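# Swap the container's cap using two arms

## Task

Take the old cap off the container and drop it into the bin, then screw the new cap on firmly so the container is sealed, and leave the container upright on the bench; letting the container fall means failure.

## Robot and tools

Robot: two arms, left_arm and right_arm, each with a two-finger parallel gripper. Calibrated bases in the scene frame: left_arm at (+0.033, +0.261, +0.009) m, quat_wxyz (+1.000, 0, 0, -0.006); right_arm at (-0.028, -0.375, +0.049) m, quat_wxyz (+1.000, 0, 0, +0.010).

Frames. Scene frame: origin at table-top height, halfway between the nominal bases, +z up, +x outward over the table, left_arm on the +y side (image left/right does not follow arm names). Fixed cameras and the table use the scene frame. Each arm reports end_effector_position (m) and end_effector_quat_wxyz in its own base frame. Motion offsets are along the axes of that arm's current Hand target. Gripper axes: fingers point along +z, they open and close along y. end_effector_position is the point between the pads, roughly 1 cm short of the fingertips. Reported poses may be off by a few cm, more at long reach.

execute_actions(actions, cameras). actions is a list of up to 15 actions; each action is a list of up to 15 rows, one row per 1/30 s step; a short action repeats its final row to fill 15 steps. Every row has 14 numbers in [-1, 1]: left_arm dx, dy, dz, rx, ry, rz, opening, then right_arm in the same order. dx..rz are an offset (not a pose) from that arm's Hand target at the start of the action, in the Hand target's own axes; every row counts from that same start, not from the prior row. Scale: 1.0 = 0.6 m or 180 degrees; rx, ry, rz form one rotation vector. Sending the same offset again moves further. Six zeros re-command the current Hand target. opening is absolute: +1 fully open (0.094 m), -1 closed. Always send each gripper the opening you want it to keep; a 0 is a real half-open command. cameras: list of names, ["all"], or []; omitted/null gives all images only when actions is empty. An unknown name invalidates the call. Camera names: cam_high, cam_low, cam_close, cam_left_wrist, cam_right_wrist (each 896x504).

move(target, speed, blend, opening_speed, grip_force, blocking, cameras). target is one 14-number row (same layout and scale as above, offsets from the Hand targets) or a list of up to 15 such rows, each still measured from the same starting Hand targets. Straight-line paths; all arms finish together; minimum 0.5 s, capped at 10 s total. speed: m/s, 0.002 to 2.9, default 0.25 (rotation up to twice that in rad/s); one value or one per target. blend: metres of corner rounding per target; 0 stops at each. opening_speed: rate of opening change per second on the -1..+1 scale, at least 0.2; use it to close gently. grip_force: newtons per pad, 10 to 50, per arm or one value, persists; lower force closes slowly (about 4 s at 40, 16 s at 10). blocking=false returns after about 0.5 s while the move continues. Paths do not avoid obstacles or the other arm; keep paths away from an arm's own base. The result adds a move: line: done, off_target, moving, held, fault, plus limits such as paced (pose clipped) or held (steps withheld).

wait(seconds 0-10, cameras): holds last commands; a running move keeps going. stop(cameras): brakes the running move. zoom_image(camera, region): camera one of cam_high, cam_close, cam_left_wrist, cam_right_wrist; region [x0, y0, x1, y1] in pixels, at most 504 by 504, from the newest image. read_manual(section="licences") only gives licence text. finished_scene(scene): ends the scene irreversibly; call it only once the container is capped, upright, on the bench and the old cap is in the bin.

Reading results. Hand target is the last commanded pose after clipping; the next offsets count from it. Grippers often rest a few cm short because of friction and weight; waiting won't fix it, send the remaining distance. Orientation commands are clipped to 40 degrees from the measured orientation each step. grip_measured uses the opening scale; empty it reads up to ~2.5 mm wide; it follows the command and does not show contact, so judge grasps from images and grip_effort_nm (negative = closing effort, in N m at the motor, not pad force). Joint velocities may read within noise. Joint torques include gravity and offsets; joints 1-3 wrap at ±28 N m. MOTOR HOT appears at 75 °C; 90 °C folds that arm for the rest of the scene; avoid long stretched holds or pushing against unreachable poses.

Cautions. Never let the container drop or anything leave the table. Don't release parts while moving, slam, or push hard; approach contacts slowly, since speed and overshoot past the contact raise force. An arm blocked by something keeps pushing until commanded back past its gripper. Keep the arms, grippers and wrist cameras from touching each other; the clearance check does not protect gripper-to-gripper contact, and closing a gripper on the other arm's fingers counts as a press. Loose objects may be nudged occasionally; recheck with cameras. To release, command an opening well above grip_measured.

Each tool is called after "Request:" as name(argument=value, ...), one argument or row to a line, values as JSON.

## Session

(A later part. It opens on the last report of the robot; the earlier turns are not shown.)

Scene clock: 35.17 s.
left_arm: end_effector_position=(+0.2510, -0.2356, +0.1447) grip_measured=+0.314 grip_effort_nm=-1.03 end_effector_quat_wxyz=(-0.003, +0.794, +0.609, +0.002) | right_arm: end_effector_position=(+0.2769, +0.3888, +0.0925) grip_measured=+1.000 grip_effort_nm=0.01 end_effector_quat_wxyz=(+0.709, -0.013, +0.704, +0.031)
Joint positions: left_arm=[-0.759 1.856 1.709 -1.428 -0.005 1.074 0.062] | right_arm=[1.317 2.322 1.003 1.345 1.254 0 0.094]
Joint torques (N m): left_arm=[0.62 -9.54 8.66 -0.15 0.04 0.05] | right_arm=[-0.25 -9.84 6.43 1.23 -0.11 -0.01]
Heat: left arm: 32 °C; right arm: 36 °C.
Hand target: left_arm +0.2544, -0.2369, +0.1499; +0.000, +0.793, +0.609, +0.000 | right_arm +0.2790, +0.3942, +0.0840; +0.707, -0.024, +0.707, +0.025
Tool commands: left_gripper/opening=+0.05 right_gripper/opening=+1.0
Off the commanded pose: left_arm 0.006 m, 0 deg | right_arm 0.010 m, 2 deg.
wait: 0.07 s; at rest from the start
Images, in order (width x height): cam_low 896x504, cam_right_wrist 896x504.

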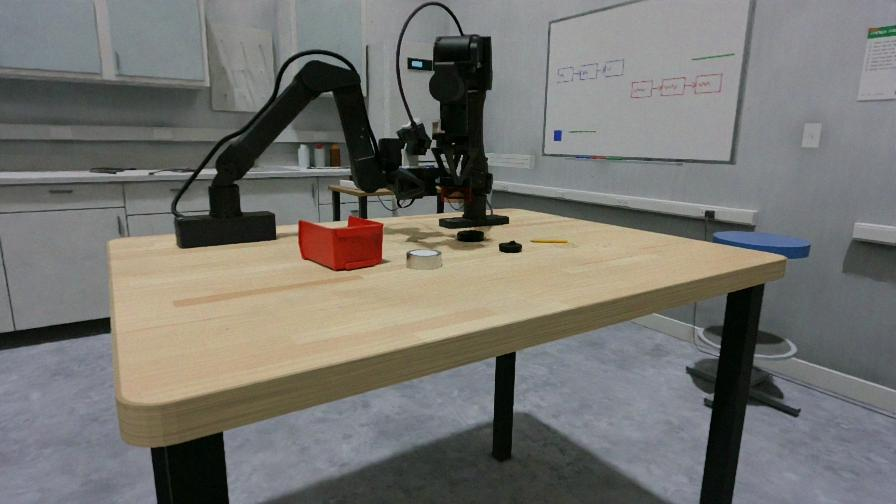

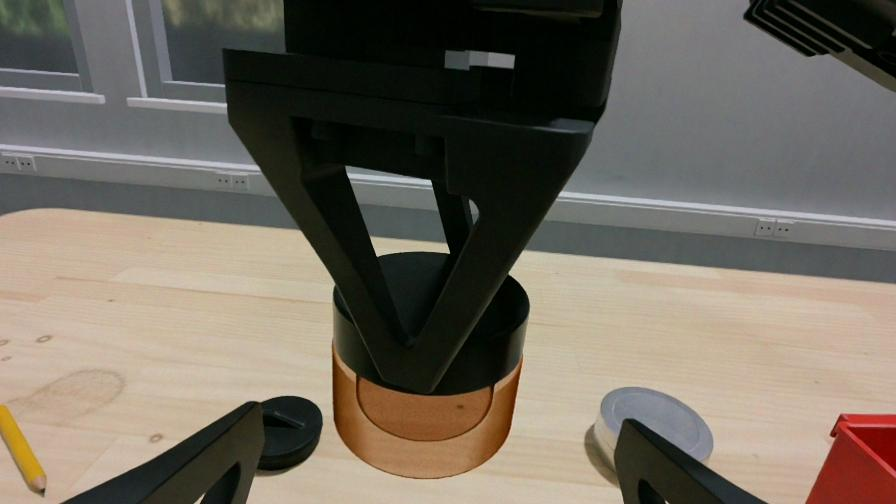

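Request:
move(
  target=[0,0,0,0,0,0,0.05,0.0183,0.0108,0,0,0,0,1],
  speed=0.06,
  cameras=["cam_low","cam_right_wrist","cam_close"],
)

Request:
zoom_image(
  camera="cam_low",
  region=[390, 130, 510, 220],
)

Request:
zoom_image(
  camera="cam_close",
  region=[400, 80, 600, 260],
)

Scene clock: 40.57 s.
left_arm: end_effector_position=(+0.2510, -0.2356, +0.1447) grip_measured=+0.314 grip_effort_nm=-1.02 end_effector_quat_wxyz=(-0.003, +0.794, +0.609, +0.002) | right_arm: end_effector_position=(+0.2786, +0.3952, +0.0800) grip_measured=+1.000 grip_effort_nm=0.01 end_effector_quat_wxyz=(+0.708, -0.017, +0.705, +0.027)
Joint positions: left_arm=[-0.759 1.856 1.709 -1.428 -0.005 1.074 0.062] | right_arm=[1.317 2.373 1.041 1.345 1.254 0 0.094]
Joint torques (N m): left_arm=[0.62 -9.54 8.65 -0.15 0.04 0.05] | right_arm=[0.18 -10.28 6.35 1.35 -0.05 -0.01]
Heat: left arm: 33 °C; right arm: 36 °C.
Hand target: left_arm +0.2544, -0.2369, +0.1499; +0.000, +0.793, +0.609, +0.000 | right_arm +0.2786, +0.4007, +0.0731; +0.707, -0.024, +0.707, +0.025
Off the commanded pose: left_arm 0.006 m, 0 deg | right_arm 0.009 m, 1 deg.
move: done
Images, in order (width x height): cam_low 896x504, cam_close 896x504, cam_right_wrist 896x504.

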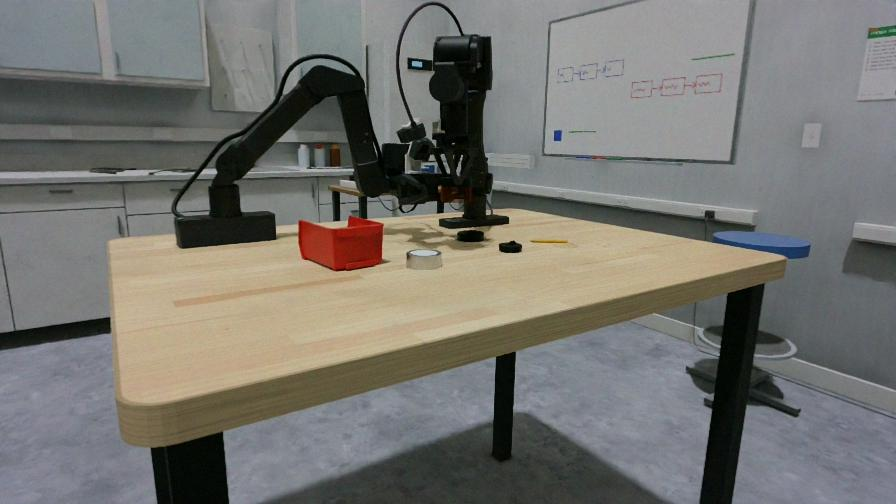

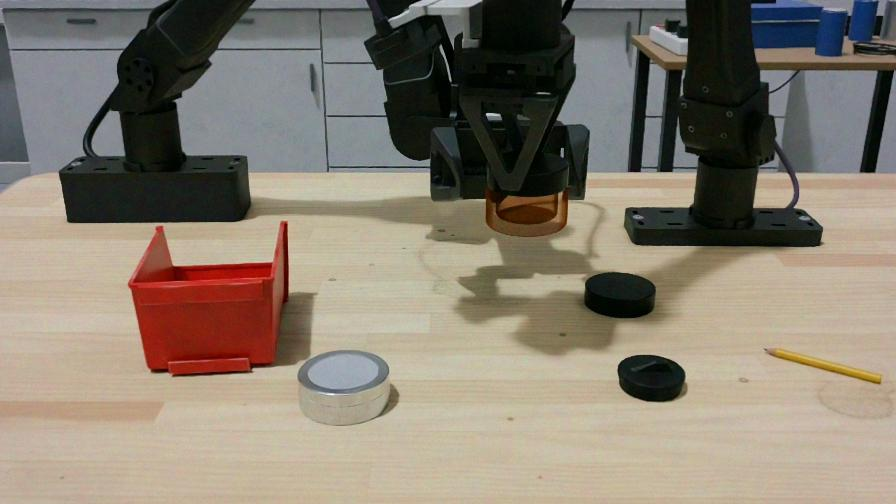

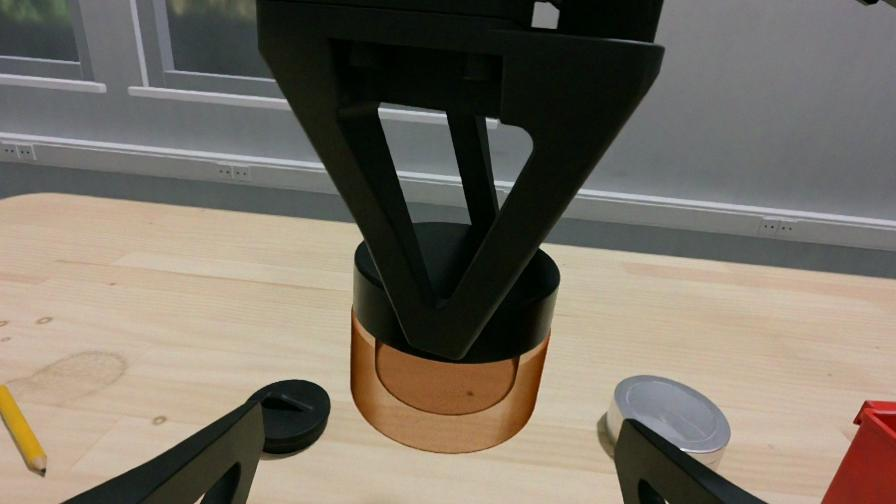

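Scaled by 4.200.

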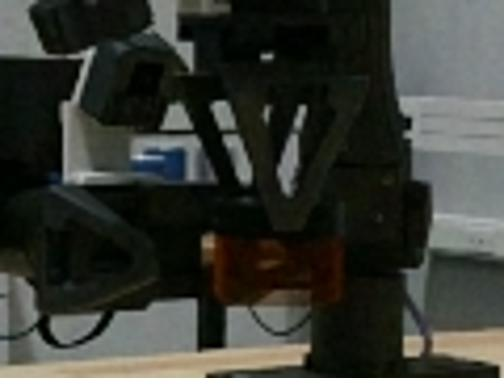

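Scaled by 2.520.

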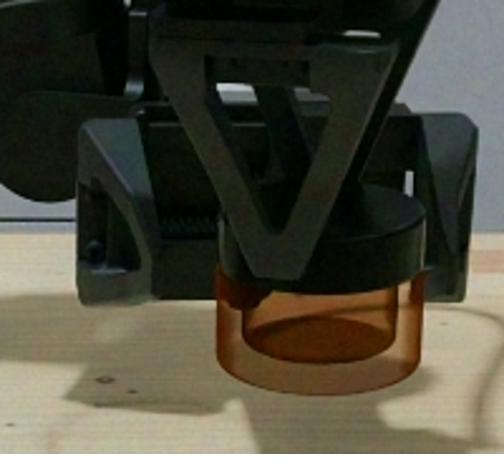

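Request:
move(
  target=[0,0,0,0,0,0,0.05,0.015,0,0.025,0,0,0,1],
  speed=0.06,
  cameras=["cam_right_wrist","cam_close"],
)

Request:
zoom_image(
  camera="cam_close",
  region=[400, 80, 600, 260],
)

Scene clock: 42.20 s.
left_arm: end_effector_position=(+0.2510, -0.2356, +0.1447) grip_measured=+0.314 grip_effort_nm=-1.02 end_effector_quat_wxyz=(-0.003, +0.794, +0.609, +0.002) | right_arm: end_effector_position=(+0.2913, +0.3973, +0.0707) grip_measured=+1.000 grip_effort_nm=0.01 end_effector_quat_wxyz=(+0.707, -0.020, +0.706, +0.024)
Joint positions: left_arm=[-0.759 1.856 1.709 -1.428 -0.005 1.074 0.062] | right_arm=[1.288 2.412 1.072 1.345 1.225 0 0.094]
Joint torques (N m): left_arm=[0.62 -9.57 8.65 -0.15 0.04 0.06] | right_arm=[-0.32 -10.47 6.32 1.44 -0.08 0]
Heat: left arm: 33 °C; right arm: 36 °C.
Hand target: left_arm +0.2544, -0.2369, +0.1499; +0.000, +0.793, +0.609, +0.000 | right_arm +0.2936, +0.4018, +0.0641; +0.707, -0.024, +0.706, +0.025
Off the commanded pose: left_arm 0.006 m, 0 deg | right_arm 0.008 m, 0 deg.
move: done
Images, in order (width x height): cam_close 896x504, cam_right_wrist 896x504.

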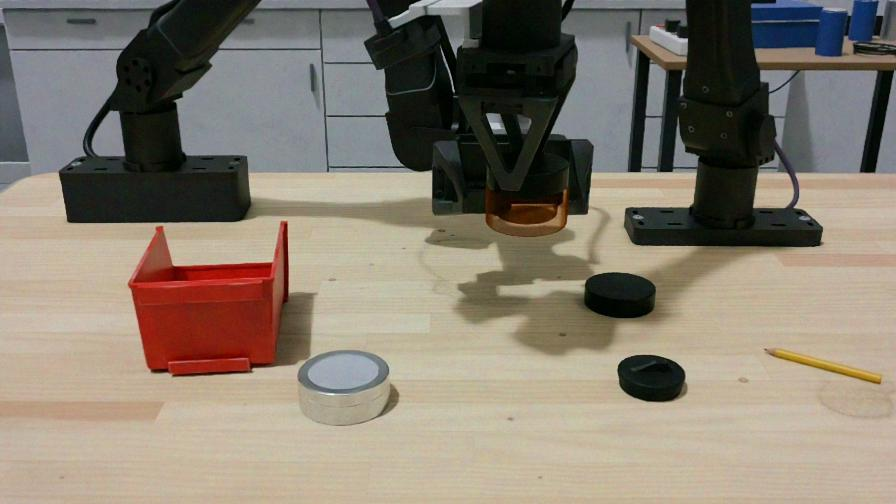

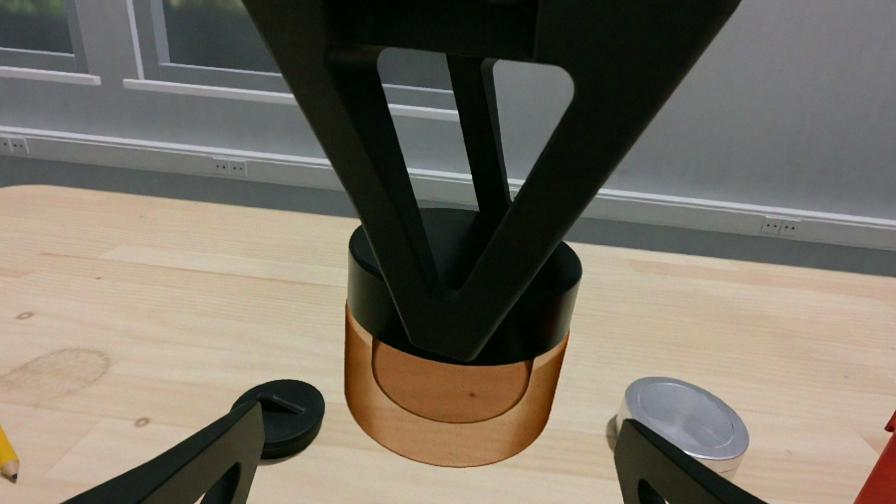

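Scaled by 2.520.

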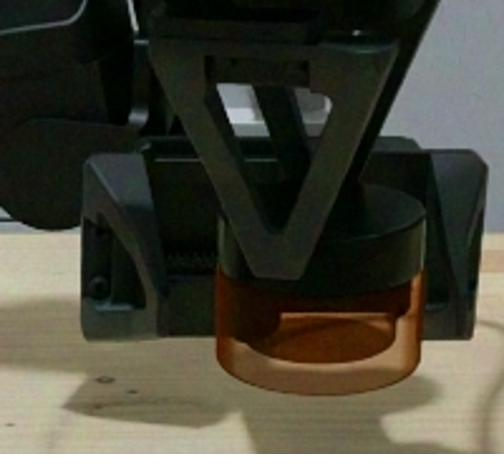

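Request:
move(
  target=[0,0,0,0,0,0,0.05,0.0033,0,0.0283,0,0,0,1],
  speed=0.06,
  cameras=["cam_right_wrist","cam_close","cam_left_wrist"],
)

Request:
zoom_image(
  camera="cam_close",
  region=[400, 80, 600, 260],
)

Scene clock: 44.00 s.
left_arm: end_effector_position=(+0.2510, -0.2356, +0.1447) grip_measured=+0.314 grip_effort_nm=-1.03 end_effector_quat_wxyz=(-0.003, +0.794, +0.609, +0.002) | right_arm: end_effector_position=(+0.3082, +0.3983, +0.0710) grip_measured=+1.000 grip_effort_nm=0.01 end_effector_quat_wxyz=(+0.709, -0.015, +0.704, +0.029)
Joint positions: left_arm=[-0.759 1.856 1.709 -1.428 -0.005 1.074 0.062] | right_arm=[1.249 2.428 1.103 1.345 1.186 0 0.094]
Joint torques (N m): left_arm=[0.61 -9.52 8.68 -0.15 0.04 0.05] | right_arm=[-0.28 -10.54 6.46 1.34 -0.08 0]
Heat: left arm: 33 °C; right arm: 36 °C.
Hand target: left_arm +0.2544, -0.2369, +0.1499; +0.000, +0.793, +0.609, +0.000 | right_arm +0.3106, +0.4029, +0.0620; +0.707, -0.024, +0.707, +0.025
Off the commanded pose: left_arm 0.006 m, 0 deg | right_arm 0.010 m, 1 deg.
move: done
Images, in order (width x height): cam_close 896x504, cam_left_wrist 896x504, cam_right_wrist 896x504.

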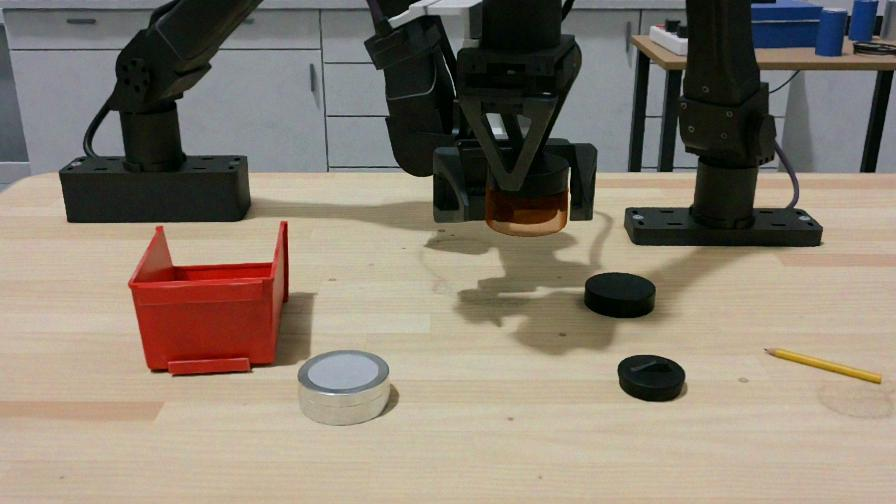

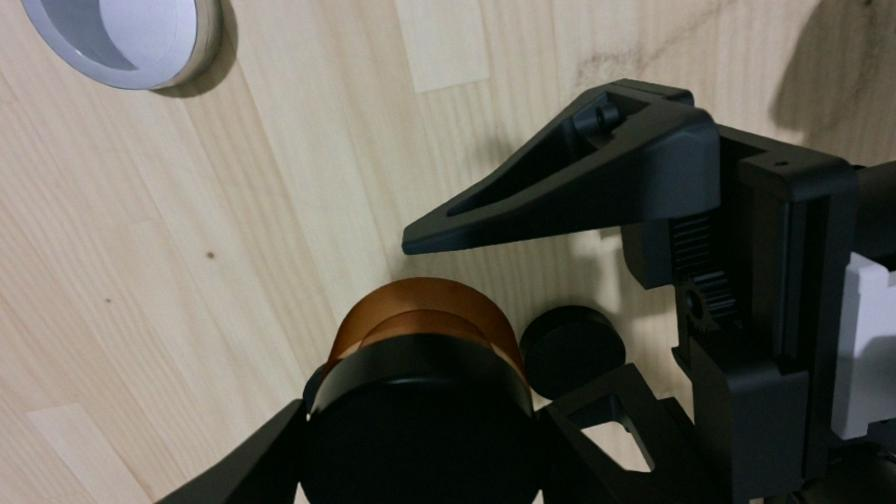

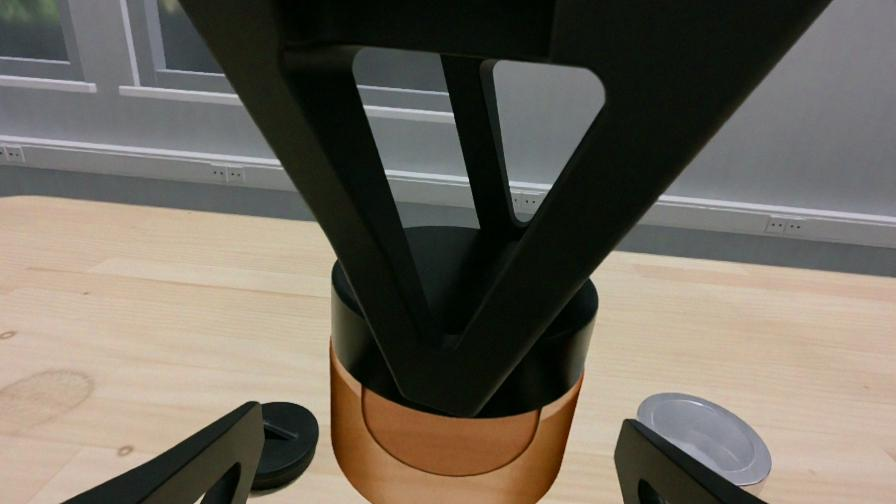

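Scaled by 2.520.

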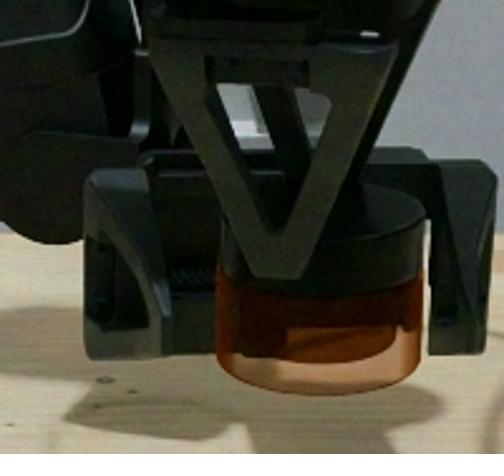

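Request:
move(
  target=[
    [0,0,0,0,0,0,0.05,0.0017,0,0.0075,0,0,-0.0062,1],
    [0,0,0,0,0,0,0.05,0.0017,0,0.0075,0,0,-0.0062,0.05],
  ],
  speed=0.05,
  opening_speed=0.4,
  cameras=["cam_right_wrist","cam_close","cam_left_wrist","cam_low"],
)

Request:
zoom_image(
  camera="cam_close",
  region=[400, 80, 600, 260],
)

Request:
zoom_image(
  camera="cam_low",
  region=[390, 130, 510, 220],
)

Scene clock: 48.67 s.
left_arm: end_effector_position=(+0.2502, -0.2340, +0.1448) grip_measured=+0.314 grip_effort_nm=-1.03 end_effector_quat_wxyz=(-0.006, +0.794, +0.608, +0.003) | right_arm: end_effector_position=(+0.3115, +0.3995, +0.0705) grip_measured=+0.308 grip_effort_nm=-1.02 end_effector_quat_wxyz=(+0.710, -0.022, +0.704, +0.024)
Joint positions: left_arm=[-0.759 1.856 1.709 -1.434 -0.008 1.074 0.062] | right_arm=[1.241 2.435 1.112 1.345 1.176 -0.019 0.061]
Joint torques (N m): left_arm=[0.61 -9.55 8.65 -0.11 0.08 0.05] | right_arm=[-0.5 -10.62 6.5 1.32 -0.09 -0.01]
Heat: left arm: 33 °C; right arm: 36 °C.
Hand target: left_arm +0.2544, -0.2369, +0.1499; +0.000, +0.793, +0.609, +0.000 | right_arm +0.3150, +0.4032, +0.0610; +0.707, -0.031, +0.706, +0.018
Off the commanded pose: left_arm 0.007 m, 1 deg | right_arm 0.011 m, 1 deg.
move: off_target (right_arm); target 2's new opening was sent with right_arm's hand 0.011 m and 1 deg from that target
Images, in order (width x height): cam_low 896x504, cam_close 896x504, cam_left_wrist 896x504, cam_right_wrist 896x504.

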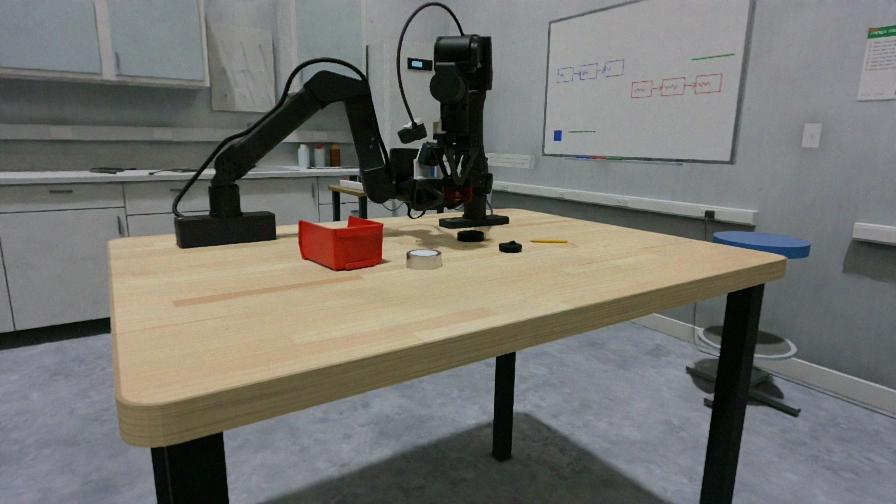

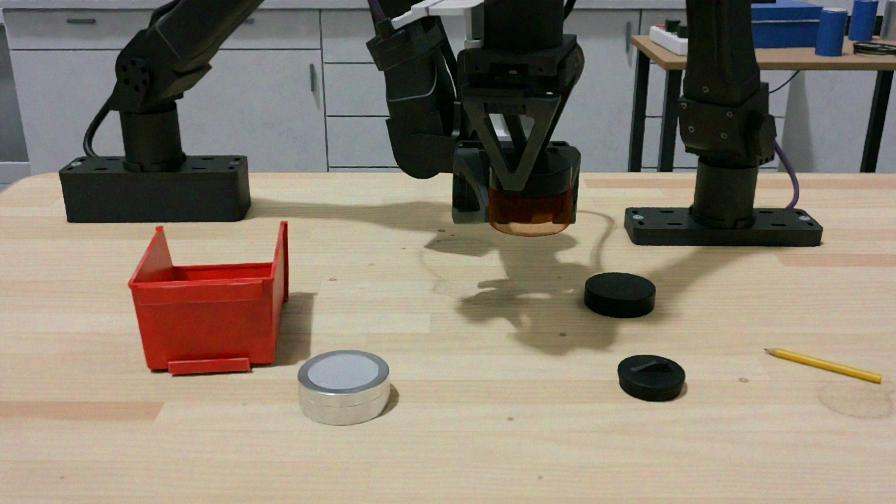

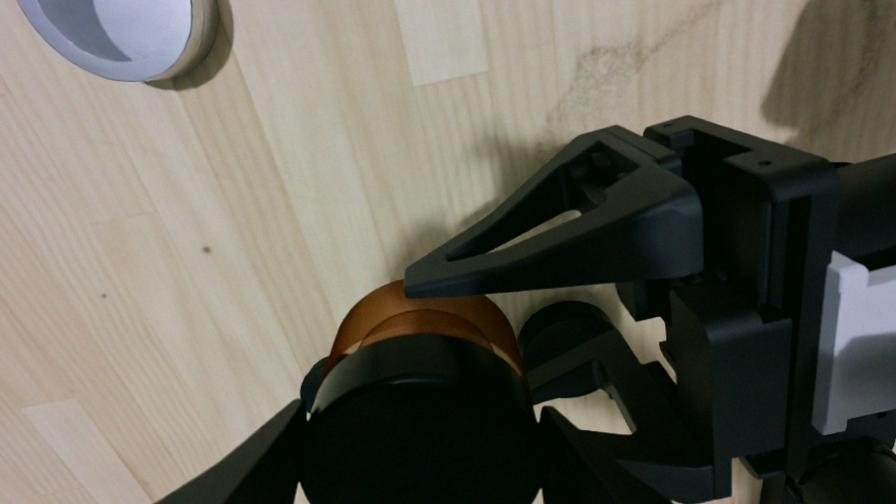

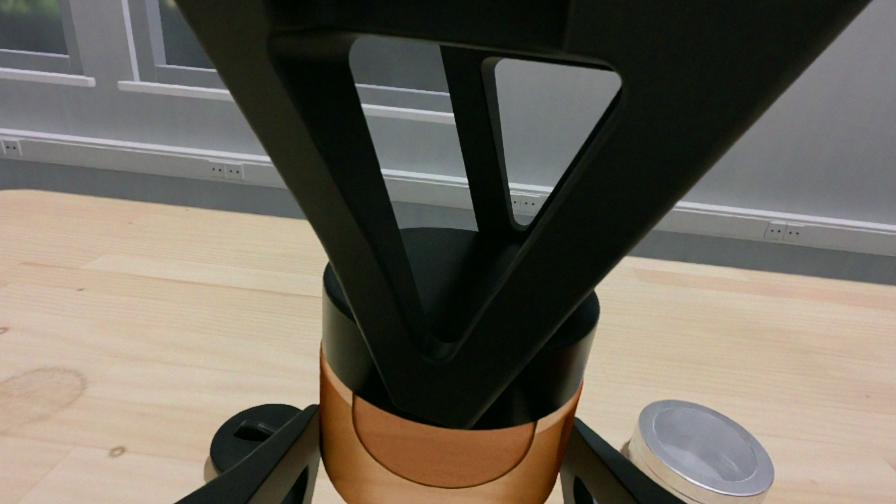

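Scaled by 2.520.

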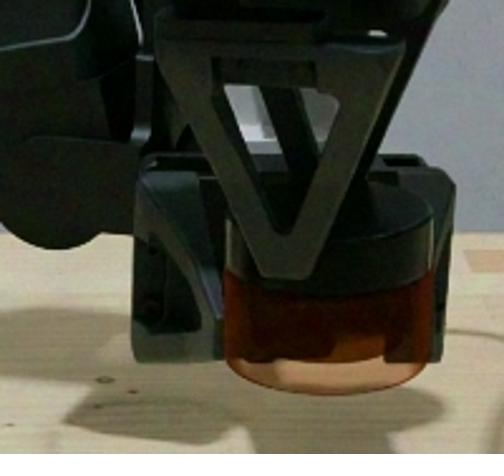

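Scaled by 4.200.

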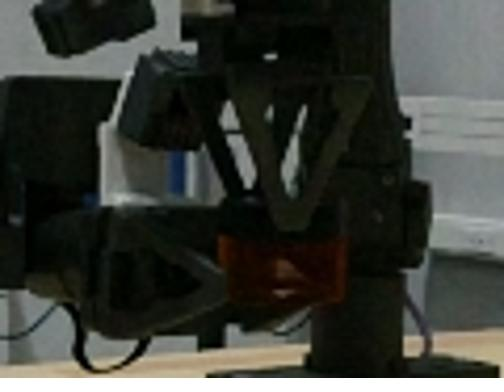

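Request:
move(
  target=[0,0,0,0,0,-0.3333,0.05,0,0,0,0,0,0,0.05],
  speed=0.2,
  cameras=["cam_right_wrist","cam_close","cam_left_wrist"],
)

Scene clock: 53.87 s.
left_arm: end_effector_position=(+0.2520, -0.2302, +0.1448) grip_measured=+0.312 grip_effort_nm=-1.02 end_effector_quat_wxyz=(-0.004, +0.388, +0.922, +0.013) | right_arm: end_effector_position=(+0.3113, +0.4014, +0.0697) grip_measured=+0.308 grip_effort_nm=-1.02 end_effector_quat_wxyz=(+0.709, -0.029, +0.704, +0.025)
Joint positions: left_arm=[-0.754 1.856 1.709 -1.44 -0.021 0.043 0.062] | right_arm=[1.241 2.435 1.112 1.342 1.165 -0.023 0.061]
Joint torques (N m): left_arm=[0.2 -9.55 8.65 -0.07 0.18 -0.08] | right_arm=[-0.51 -10.69 6.56 1.36 0 0.04]
Heat: left arm: 33 °C; right arm: 36 °C.
Hand target: left_arm +0.2544, -0.2368, +0.1499; +0.000, +0.383, +0.924, +0.000 | right_arm +0.3150, +0.4032, +0.0610; +0.707, -0.031, +0.706, +0.018
Off the commanded pose: left_arm 0.009 m, 2 deg | right_arm 0.010 m, 1 deg.
move: done
Images, in order (width x height): cam_close 896x504, cam_left_wrist 896x504, cam_right_wrist 896x504.

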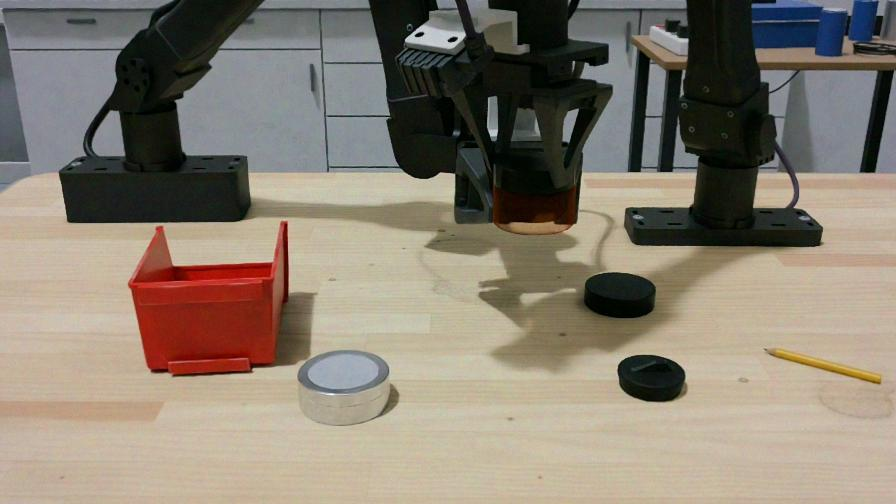

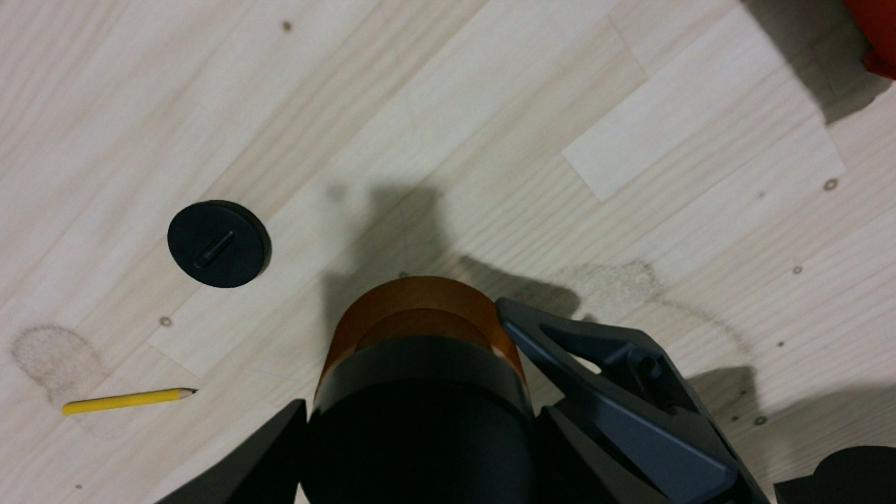

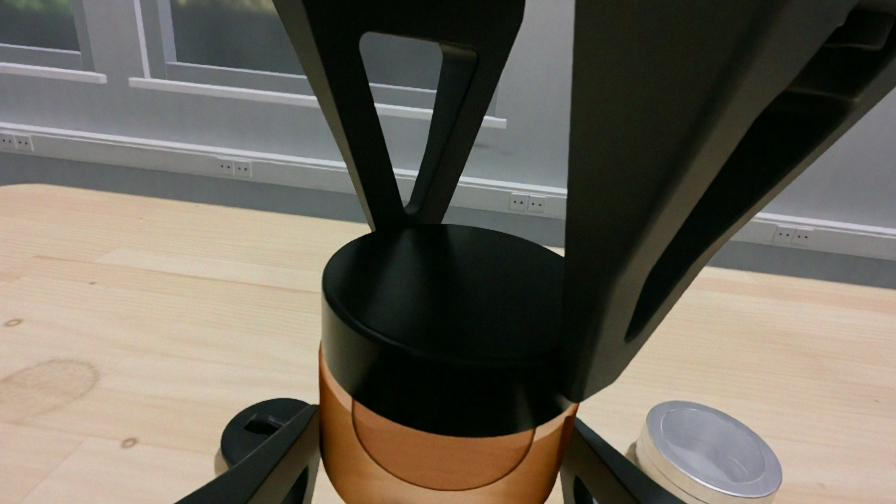

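Request:
move(
  target=[0,0,0,0,0,-0.5833,0.05,0,0,0,0,0,0,0.05],
  speed=0.3,
  cameras=["cam_right_wrist","cam_left_wrist"],
)

Request:
zoom_image(
  camera="cam_right_wrist",
  region=[280, 300, 640, 504],
)

Scene clock: 58.23 s.
left_arm: end_effector_position=(+0.2542, -0.2291, +0.1453) grip_measured=+0.312 grip_effort_nm=-1.03 end_effector_quat_wxyz=(+0.009, -0.495, +0.869, +0.009) | right_arm: end_effector_position=(+0.3121, +0.3947, +0.0686) grip_measured=+0.308 grip_effort_nm=-1.02 end_effector_quat_wxyz=(+0.709, -0.010, +0.705, +0.018)
Joint positions: left_arm=[-0.749 1.856 1.711 -1.438 -0.023 -1.784 0.062] | right_arm=[1.24 2.438 1.112 1.342 1.199 -0.004 0.061]
Joint torques (N m): left_arm=[-0.31 -9.54 8.51 -0.08 0.2 -0.15] | right_arm=[-0.34 -10.91 6.45 1.34 -0.33 -0.15]
Heat: left arm: 33 °C; right arm: 36 °C.
Hand target: left_arm +0.2544, -0.2369, +0.1500; +0.000, -0.500, +0.866, +0.000 | right_arm +0.3149, +0.4033, +0.0611; +0.707, -0.031, +0.706, +0.018
Off the commanded pose: left_arm 0.009 m, 2 deg | right_arm 0.012 m, 2 deg.
move: off_target (right_arm)
Images, in order (width x height): cam_left_wrist 896x504, cam_right_wrist 896x504.

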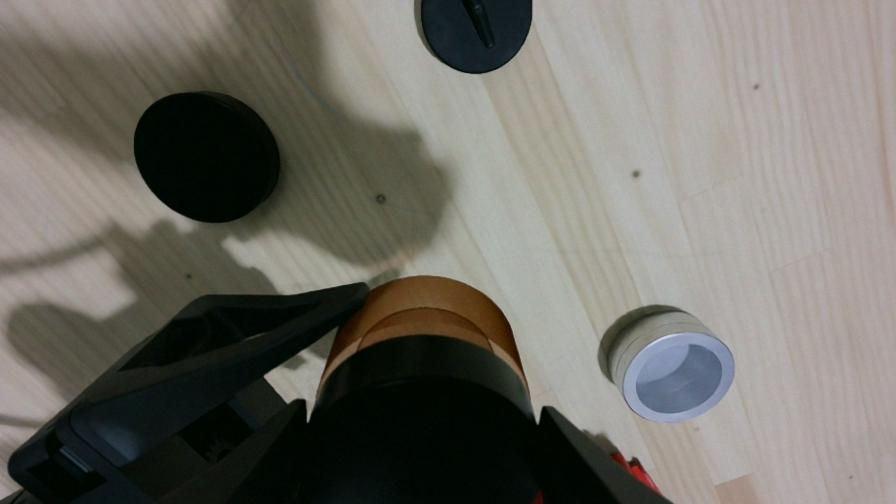

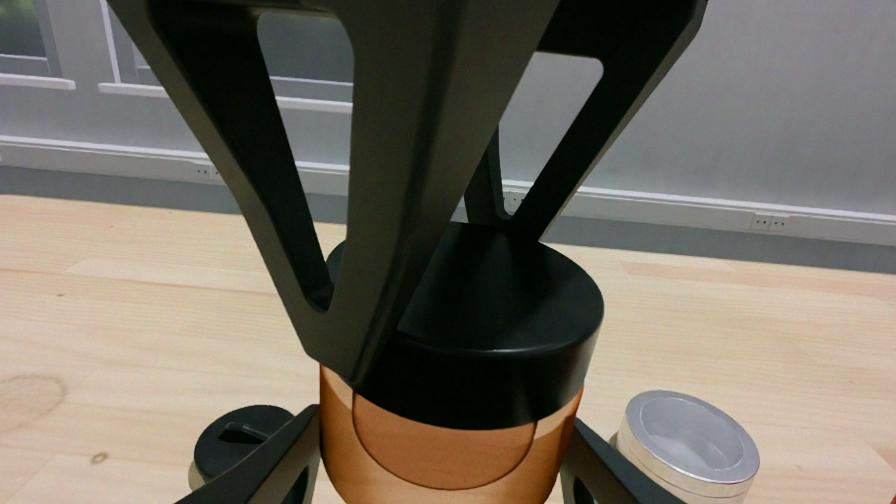

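Scaled by 1.400.

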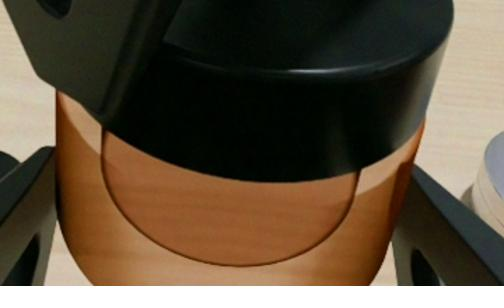

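Request:
move(
  target=[
    [0,0,0,0,0,0,0.53,0,0,0,0,0,0,0.05],
  ],
  speed=0.05,
  opening_speed=0.8,
  cameras=["cam_right_wrist","cam_left_wrist"],
)

Request:
zoom_image(
  camera="cam_right_wrist",
  region=[280, 300, 640, 504],
)

Scene clock: 60.97 s.
left_arm: end_effector_position=(+0.2519, -0.2336, +0.1468) grip_measured=+0.528 grip_effort_nm=0.11 end_effector_quat_wxyz=(-0.003, -0.498, +0.867, +0.002) | right_arm: end_effector_position=(+0.3118, +0.3988, +0.0634) grip_measured=+0.308 grip_effort_nm=-1.02 end_effector_quat_wxyz=(+0.706, -0.032, +0.707, +0.015)
Joint positions: left_arm=[-0.749 1.856 1.717 -1.438 0.004 -1.791 0.072] | right_arm=[1.24 2.444 1.112 1.326 1.175 -0.018 0.061]
Joint torques (N m): left_arm=[-0.31 -9.51 8.1 -0.06 -0.04 -0.08] | right_arm=[-0.4 -11.41 6.56 1.5 -0.07 0.01]
Heat: left arm: 33 °C; right arm: 36 °C.
Hand target: left_arm +0.2544, -0.2370, +0.1500; +0.000, -0.500, +0.866, +0.000 | right_arm +0.3149, +0.4033, +0.0611; +0.707, -0.031, +0.706, +0.018
Off the commanded pose: left_arm 0.005 m, 1 deg | right_arm 0.006 m, 0 deg.
move: done
Images, in order (width x height): cam_left_wrist 896x504, cam_right_wrist 896x504.

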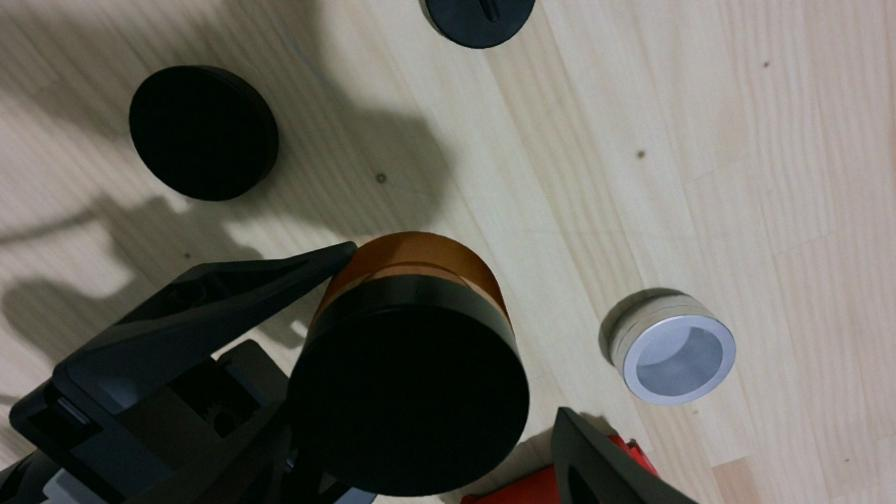

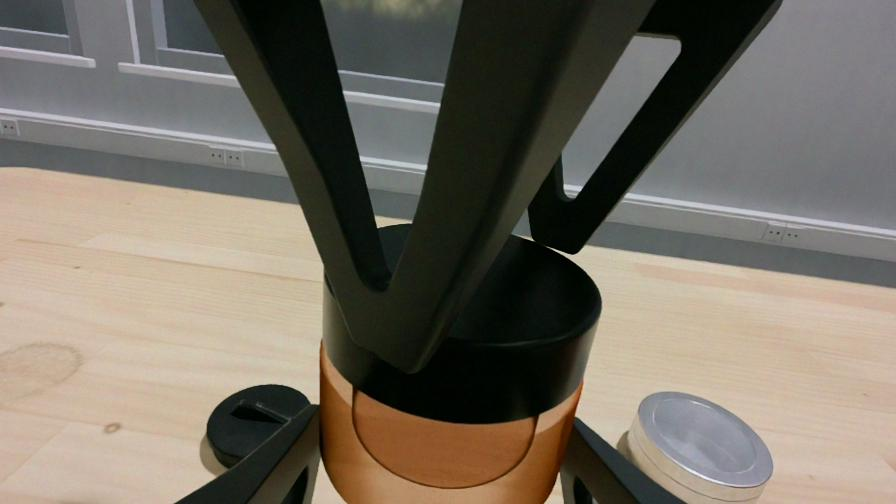

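Scaled by 1.400.

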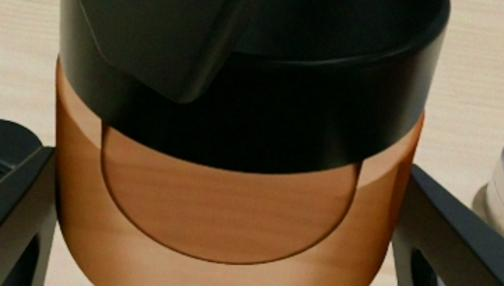

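Request:
move(
  target=[
    [-0.0145,0.0045,-0.0083,0,0,0,0.6,0,0,0,0,0,0,0.05],
  ],
  speed=0.04,
  cameras=["cam_left_wrist"],
)

Scene clock: 63.27 s.
left_arm: end_effector_position=(+0.2547, -0.2306, +0.1468) grip_measured=+0.598 grip_effort_nm=0.11 end_effector_quat_wxyz=(-0.003, -0.498, +0.867, +0.002) | right_arm: end_effector_position=(+0.3117, +0.3990, +0.0633) grip_measured=+0.308 grip_effort_nm=-1.03 end_effector_quat_wxyz=(+0.706, -0.032, +0.707, +0.015)
Joint positions: left_arm=[-0.736 1.856 1.717 -1.438 0.005 -1.779 0.075] | right_arm=[1.24 2.444 1.112 1.326 1.174 -0.019 0.061]
Joint torques (N m): left_arm=[0.57 -10.89 8.01 -0.21 -0.04 0.01] | right_arm=[-0.38 -11.38 6.56 1.51 -0.07 -0.01]
Heat: left arm: 33 °C; right arm: 36 °C.
Hand target: left_arm +0.2564, -0.2281, +0.1550; +0.000, -0.500, +0.866, +0.000 | right_arm +0.3149, +0.4033, +0.0611; +0.707, -0.031, +0.706, +0.018
Off the commanded pose: left_arm 0.009 m, 1 deg | right_arm 0.006 m, 0 deg.
move: done
Images, in order (width x height): cam_left_wrist 896x504.

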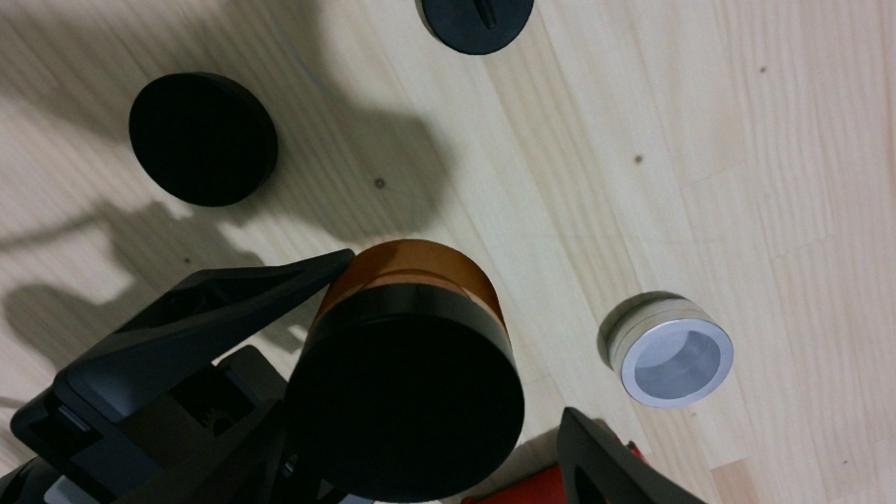

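Request:
move(
  target=[
    [-0.0017,0.0082,-0.0092,0,0,0,0.6,0,0,0,0,0,0,0.05],
  ],
  speed=0.04,
  cameras=["cam_left_wrist"],
)

Scene clock: 64.67 s.
left_arm: end_effector_position=(+0.2522, -0.2283, +0.1468) grip_measured=+0.598 grip_effort_nm=0.11 end_effector_quat_wxyz=(-0.005, -0.498, +0.867, +0.009) | right_arm: end_effector_position=(+0.3117, +0.3990, +0.0633) grip_measured=+0.308 grip_effort_nm=-1.02 end_effector_quat_wxyz=(+0.706, -0.032, +0.707, +0.015)
Joint positions: left_arm=[-0.736 1.856 1.717 -1.451 0.005 -1.779 0.075] | right_arm=[1.24 2.444 1.112 1.326 1.174 -0.019 0.061]
Joint torques (N m): left_arm=[0.57 -12.51 7.91 -0.27 -0.04 0] | right_arm=[-0.38 -11.43 6.56 1.51 -0.07 0]
Heat: left arm: 33 °C; right arm: 36 °C.
Hand target: left_arm +0.2527, -0.2247, +0.1605; +0.000, -0.500, +0.866, +0.000 | right_arm +0.3149, +0.4033, +0.0611; +0.707, -0.031, +0.706, +0.018
Off the commanded pose: left_arm 0.014 m, 1 deg | right_arm 0.006 m, 0 deg.
move: off_target (left_arm)
Images, in order (width x height): cam_left_wrist 896x504.

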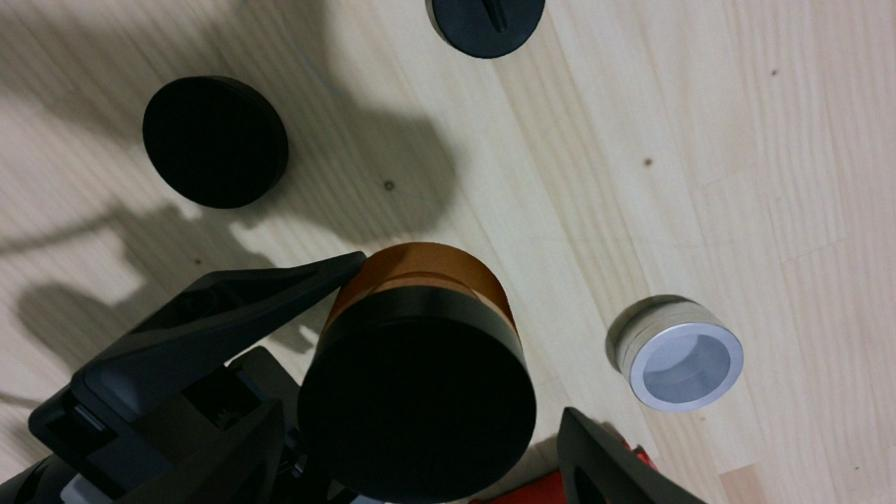

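Request:
move(
  target=[
    [-0.004,-0.001,0,0,0,0,0.6,0,0,0,0,0,0.0078,0.05],
    [-0.004,-0.001,0,0,0,0.75,0.6,0,0,0,0,0,0.0078,0.05],
  ],
  speed=[0.04,0.4],
  cameras=["cam_left_wrist","cam_right_wrist"],
)

Request:
zoom_image(
  camera="cam_right_wrist",
  region=[280, 300, 640, 504],
)

Scene clock: 70.50 s.
left_arm: end_effector_position=(+0.2521, -0.2234, +0.1469) grip_measured=+0.598 grip_effort_nm=0.11 end_effector_quat_wxyz=(-0.016, +0.609, +0.793, +0.003) | right_arm: end_effector_position=(+0.3117, +0.3990, +0.0633) grip_measured=+0.308 grip_effort_nm=-1.02 end_effector_quat_wxyz=(+0.706, -0.028, +0.707, +0.019)
Joint positions: left_arm=[-0.729 1.856 1.717 -1.465 -0.003 0.581 0.075] | right_arm=[1.24 2.444 1.112 1.326 1.174 -0.006 0.061]
Joint torques (N m): left_arm=[0.65 -12.45 7.92 -0.17 0.01 0.04] | right_arm=[-0.4 -11.4 6.58 1.51 -0.07 0.12]
Heat: left arm: 34 °C; right arm: 37 °C.
Hand target: left_arm +0.2545, -0.2229, +0.1605; +0.000, +0.609, +0.793, +0.000 | right_arm +0.3149, +0.4033, +0.0611; +0.707, -0.023, +0.707, +0.026
Off the commanded pose: left_arm 0.014 m, 2 deg | right_arm 0.006 m, 1 deg.
move: off_target (left_arm)
Images, in order (width x height): cam_left_wrist 896x504, cam_right_wrist 896x504.

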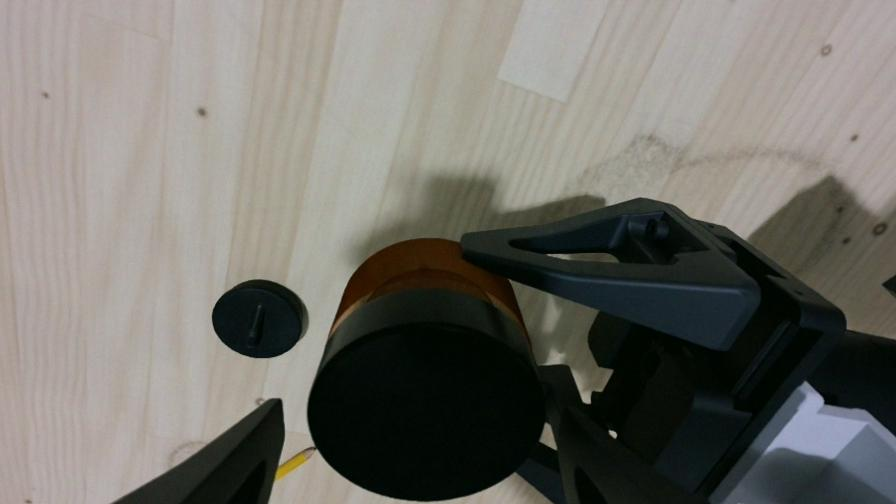

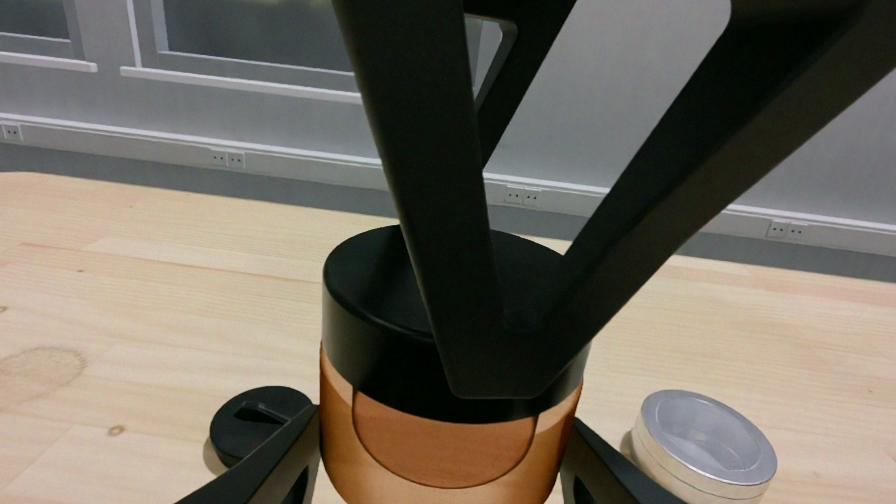

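Scaled by 1.400.

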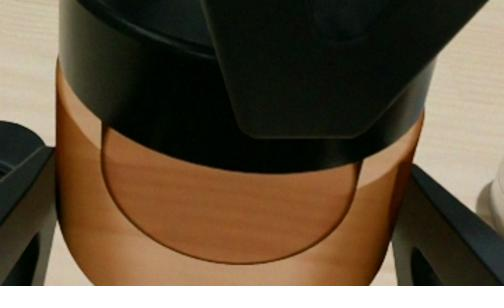

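Request:
move(
  target=[
    [0,0,0,-0.0058,-0.0088,0,0.6,0,0,0,0,0,0,0.05],
  ],
  speed=0.04,
  cameras=["cam_left_wrist"],
)

Scene clock: 73.30 s.
left_arm: end_effector_position=(+0.2529, -0.2241, +0.1558) grip_measured=+0.598 grip_effort_nm=0.11 end_effector_quat_wxyz=(+0.002, +0.609, +0.793, +0.001) | right_arm: end_effector_position=(+0.3117, +0.3990, +0.0633) grip_measured=+0.308 grip_effort_nm=-1.03 end_effector_quat_wxyz=(+0.706, -0.028, +0.707, +0.019)
Joint positions: left_arm=[-0.729 1.828 1.717 -1.457 -0.003 0.581 0.075] | right_arm=[1.24 2.444 1.112 1.326 1.174 -0.006 0.061]
Joint torques (N m): left_arm=[0.69 -12.52 4.92 0.23 0.02 0.05] | right_arm=[-0.42 -11.4 6.54 1.52 -0.07 0.11]
Heat: left arm: 34 °C; right arm: 37 °C.
Hand target: left_arm +0.2544, -0.2229, +0.1605; +0.017, +0.609, +0.793, -0.001 | right_arm +0.3149, +0.4033, +0.0611; +0.707, -0.023, +0.707, +0.026
Off the commanded pose: left_arm 0.005 m, 2 deg | right_arm 0.006 m, 1 deg.
move: done
Images, in order (width x height): cam_left_wrist 896x504.

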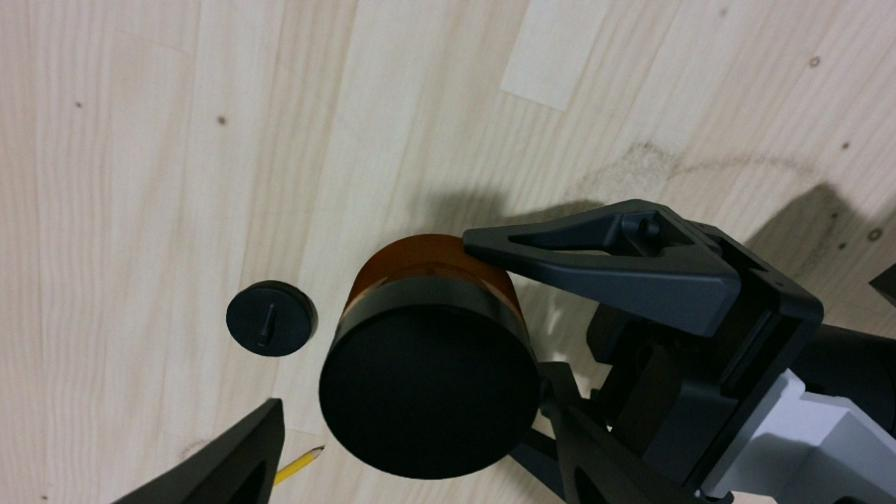

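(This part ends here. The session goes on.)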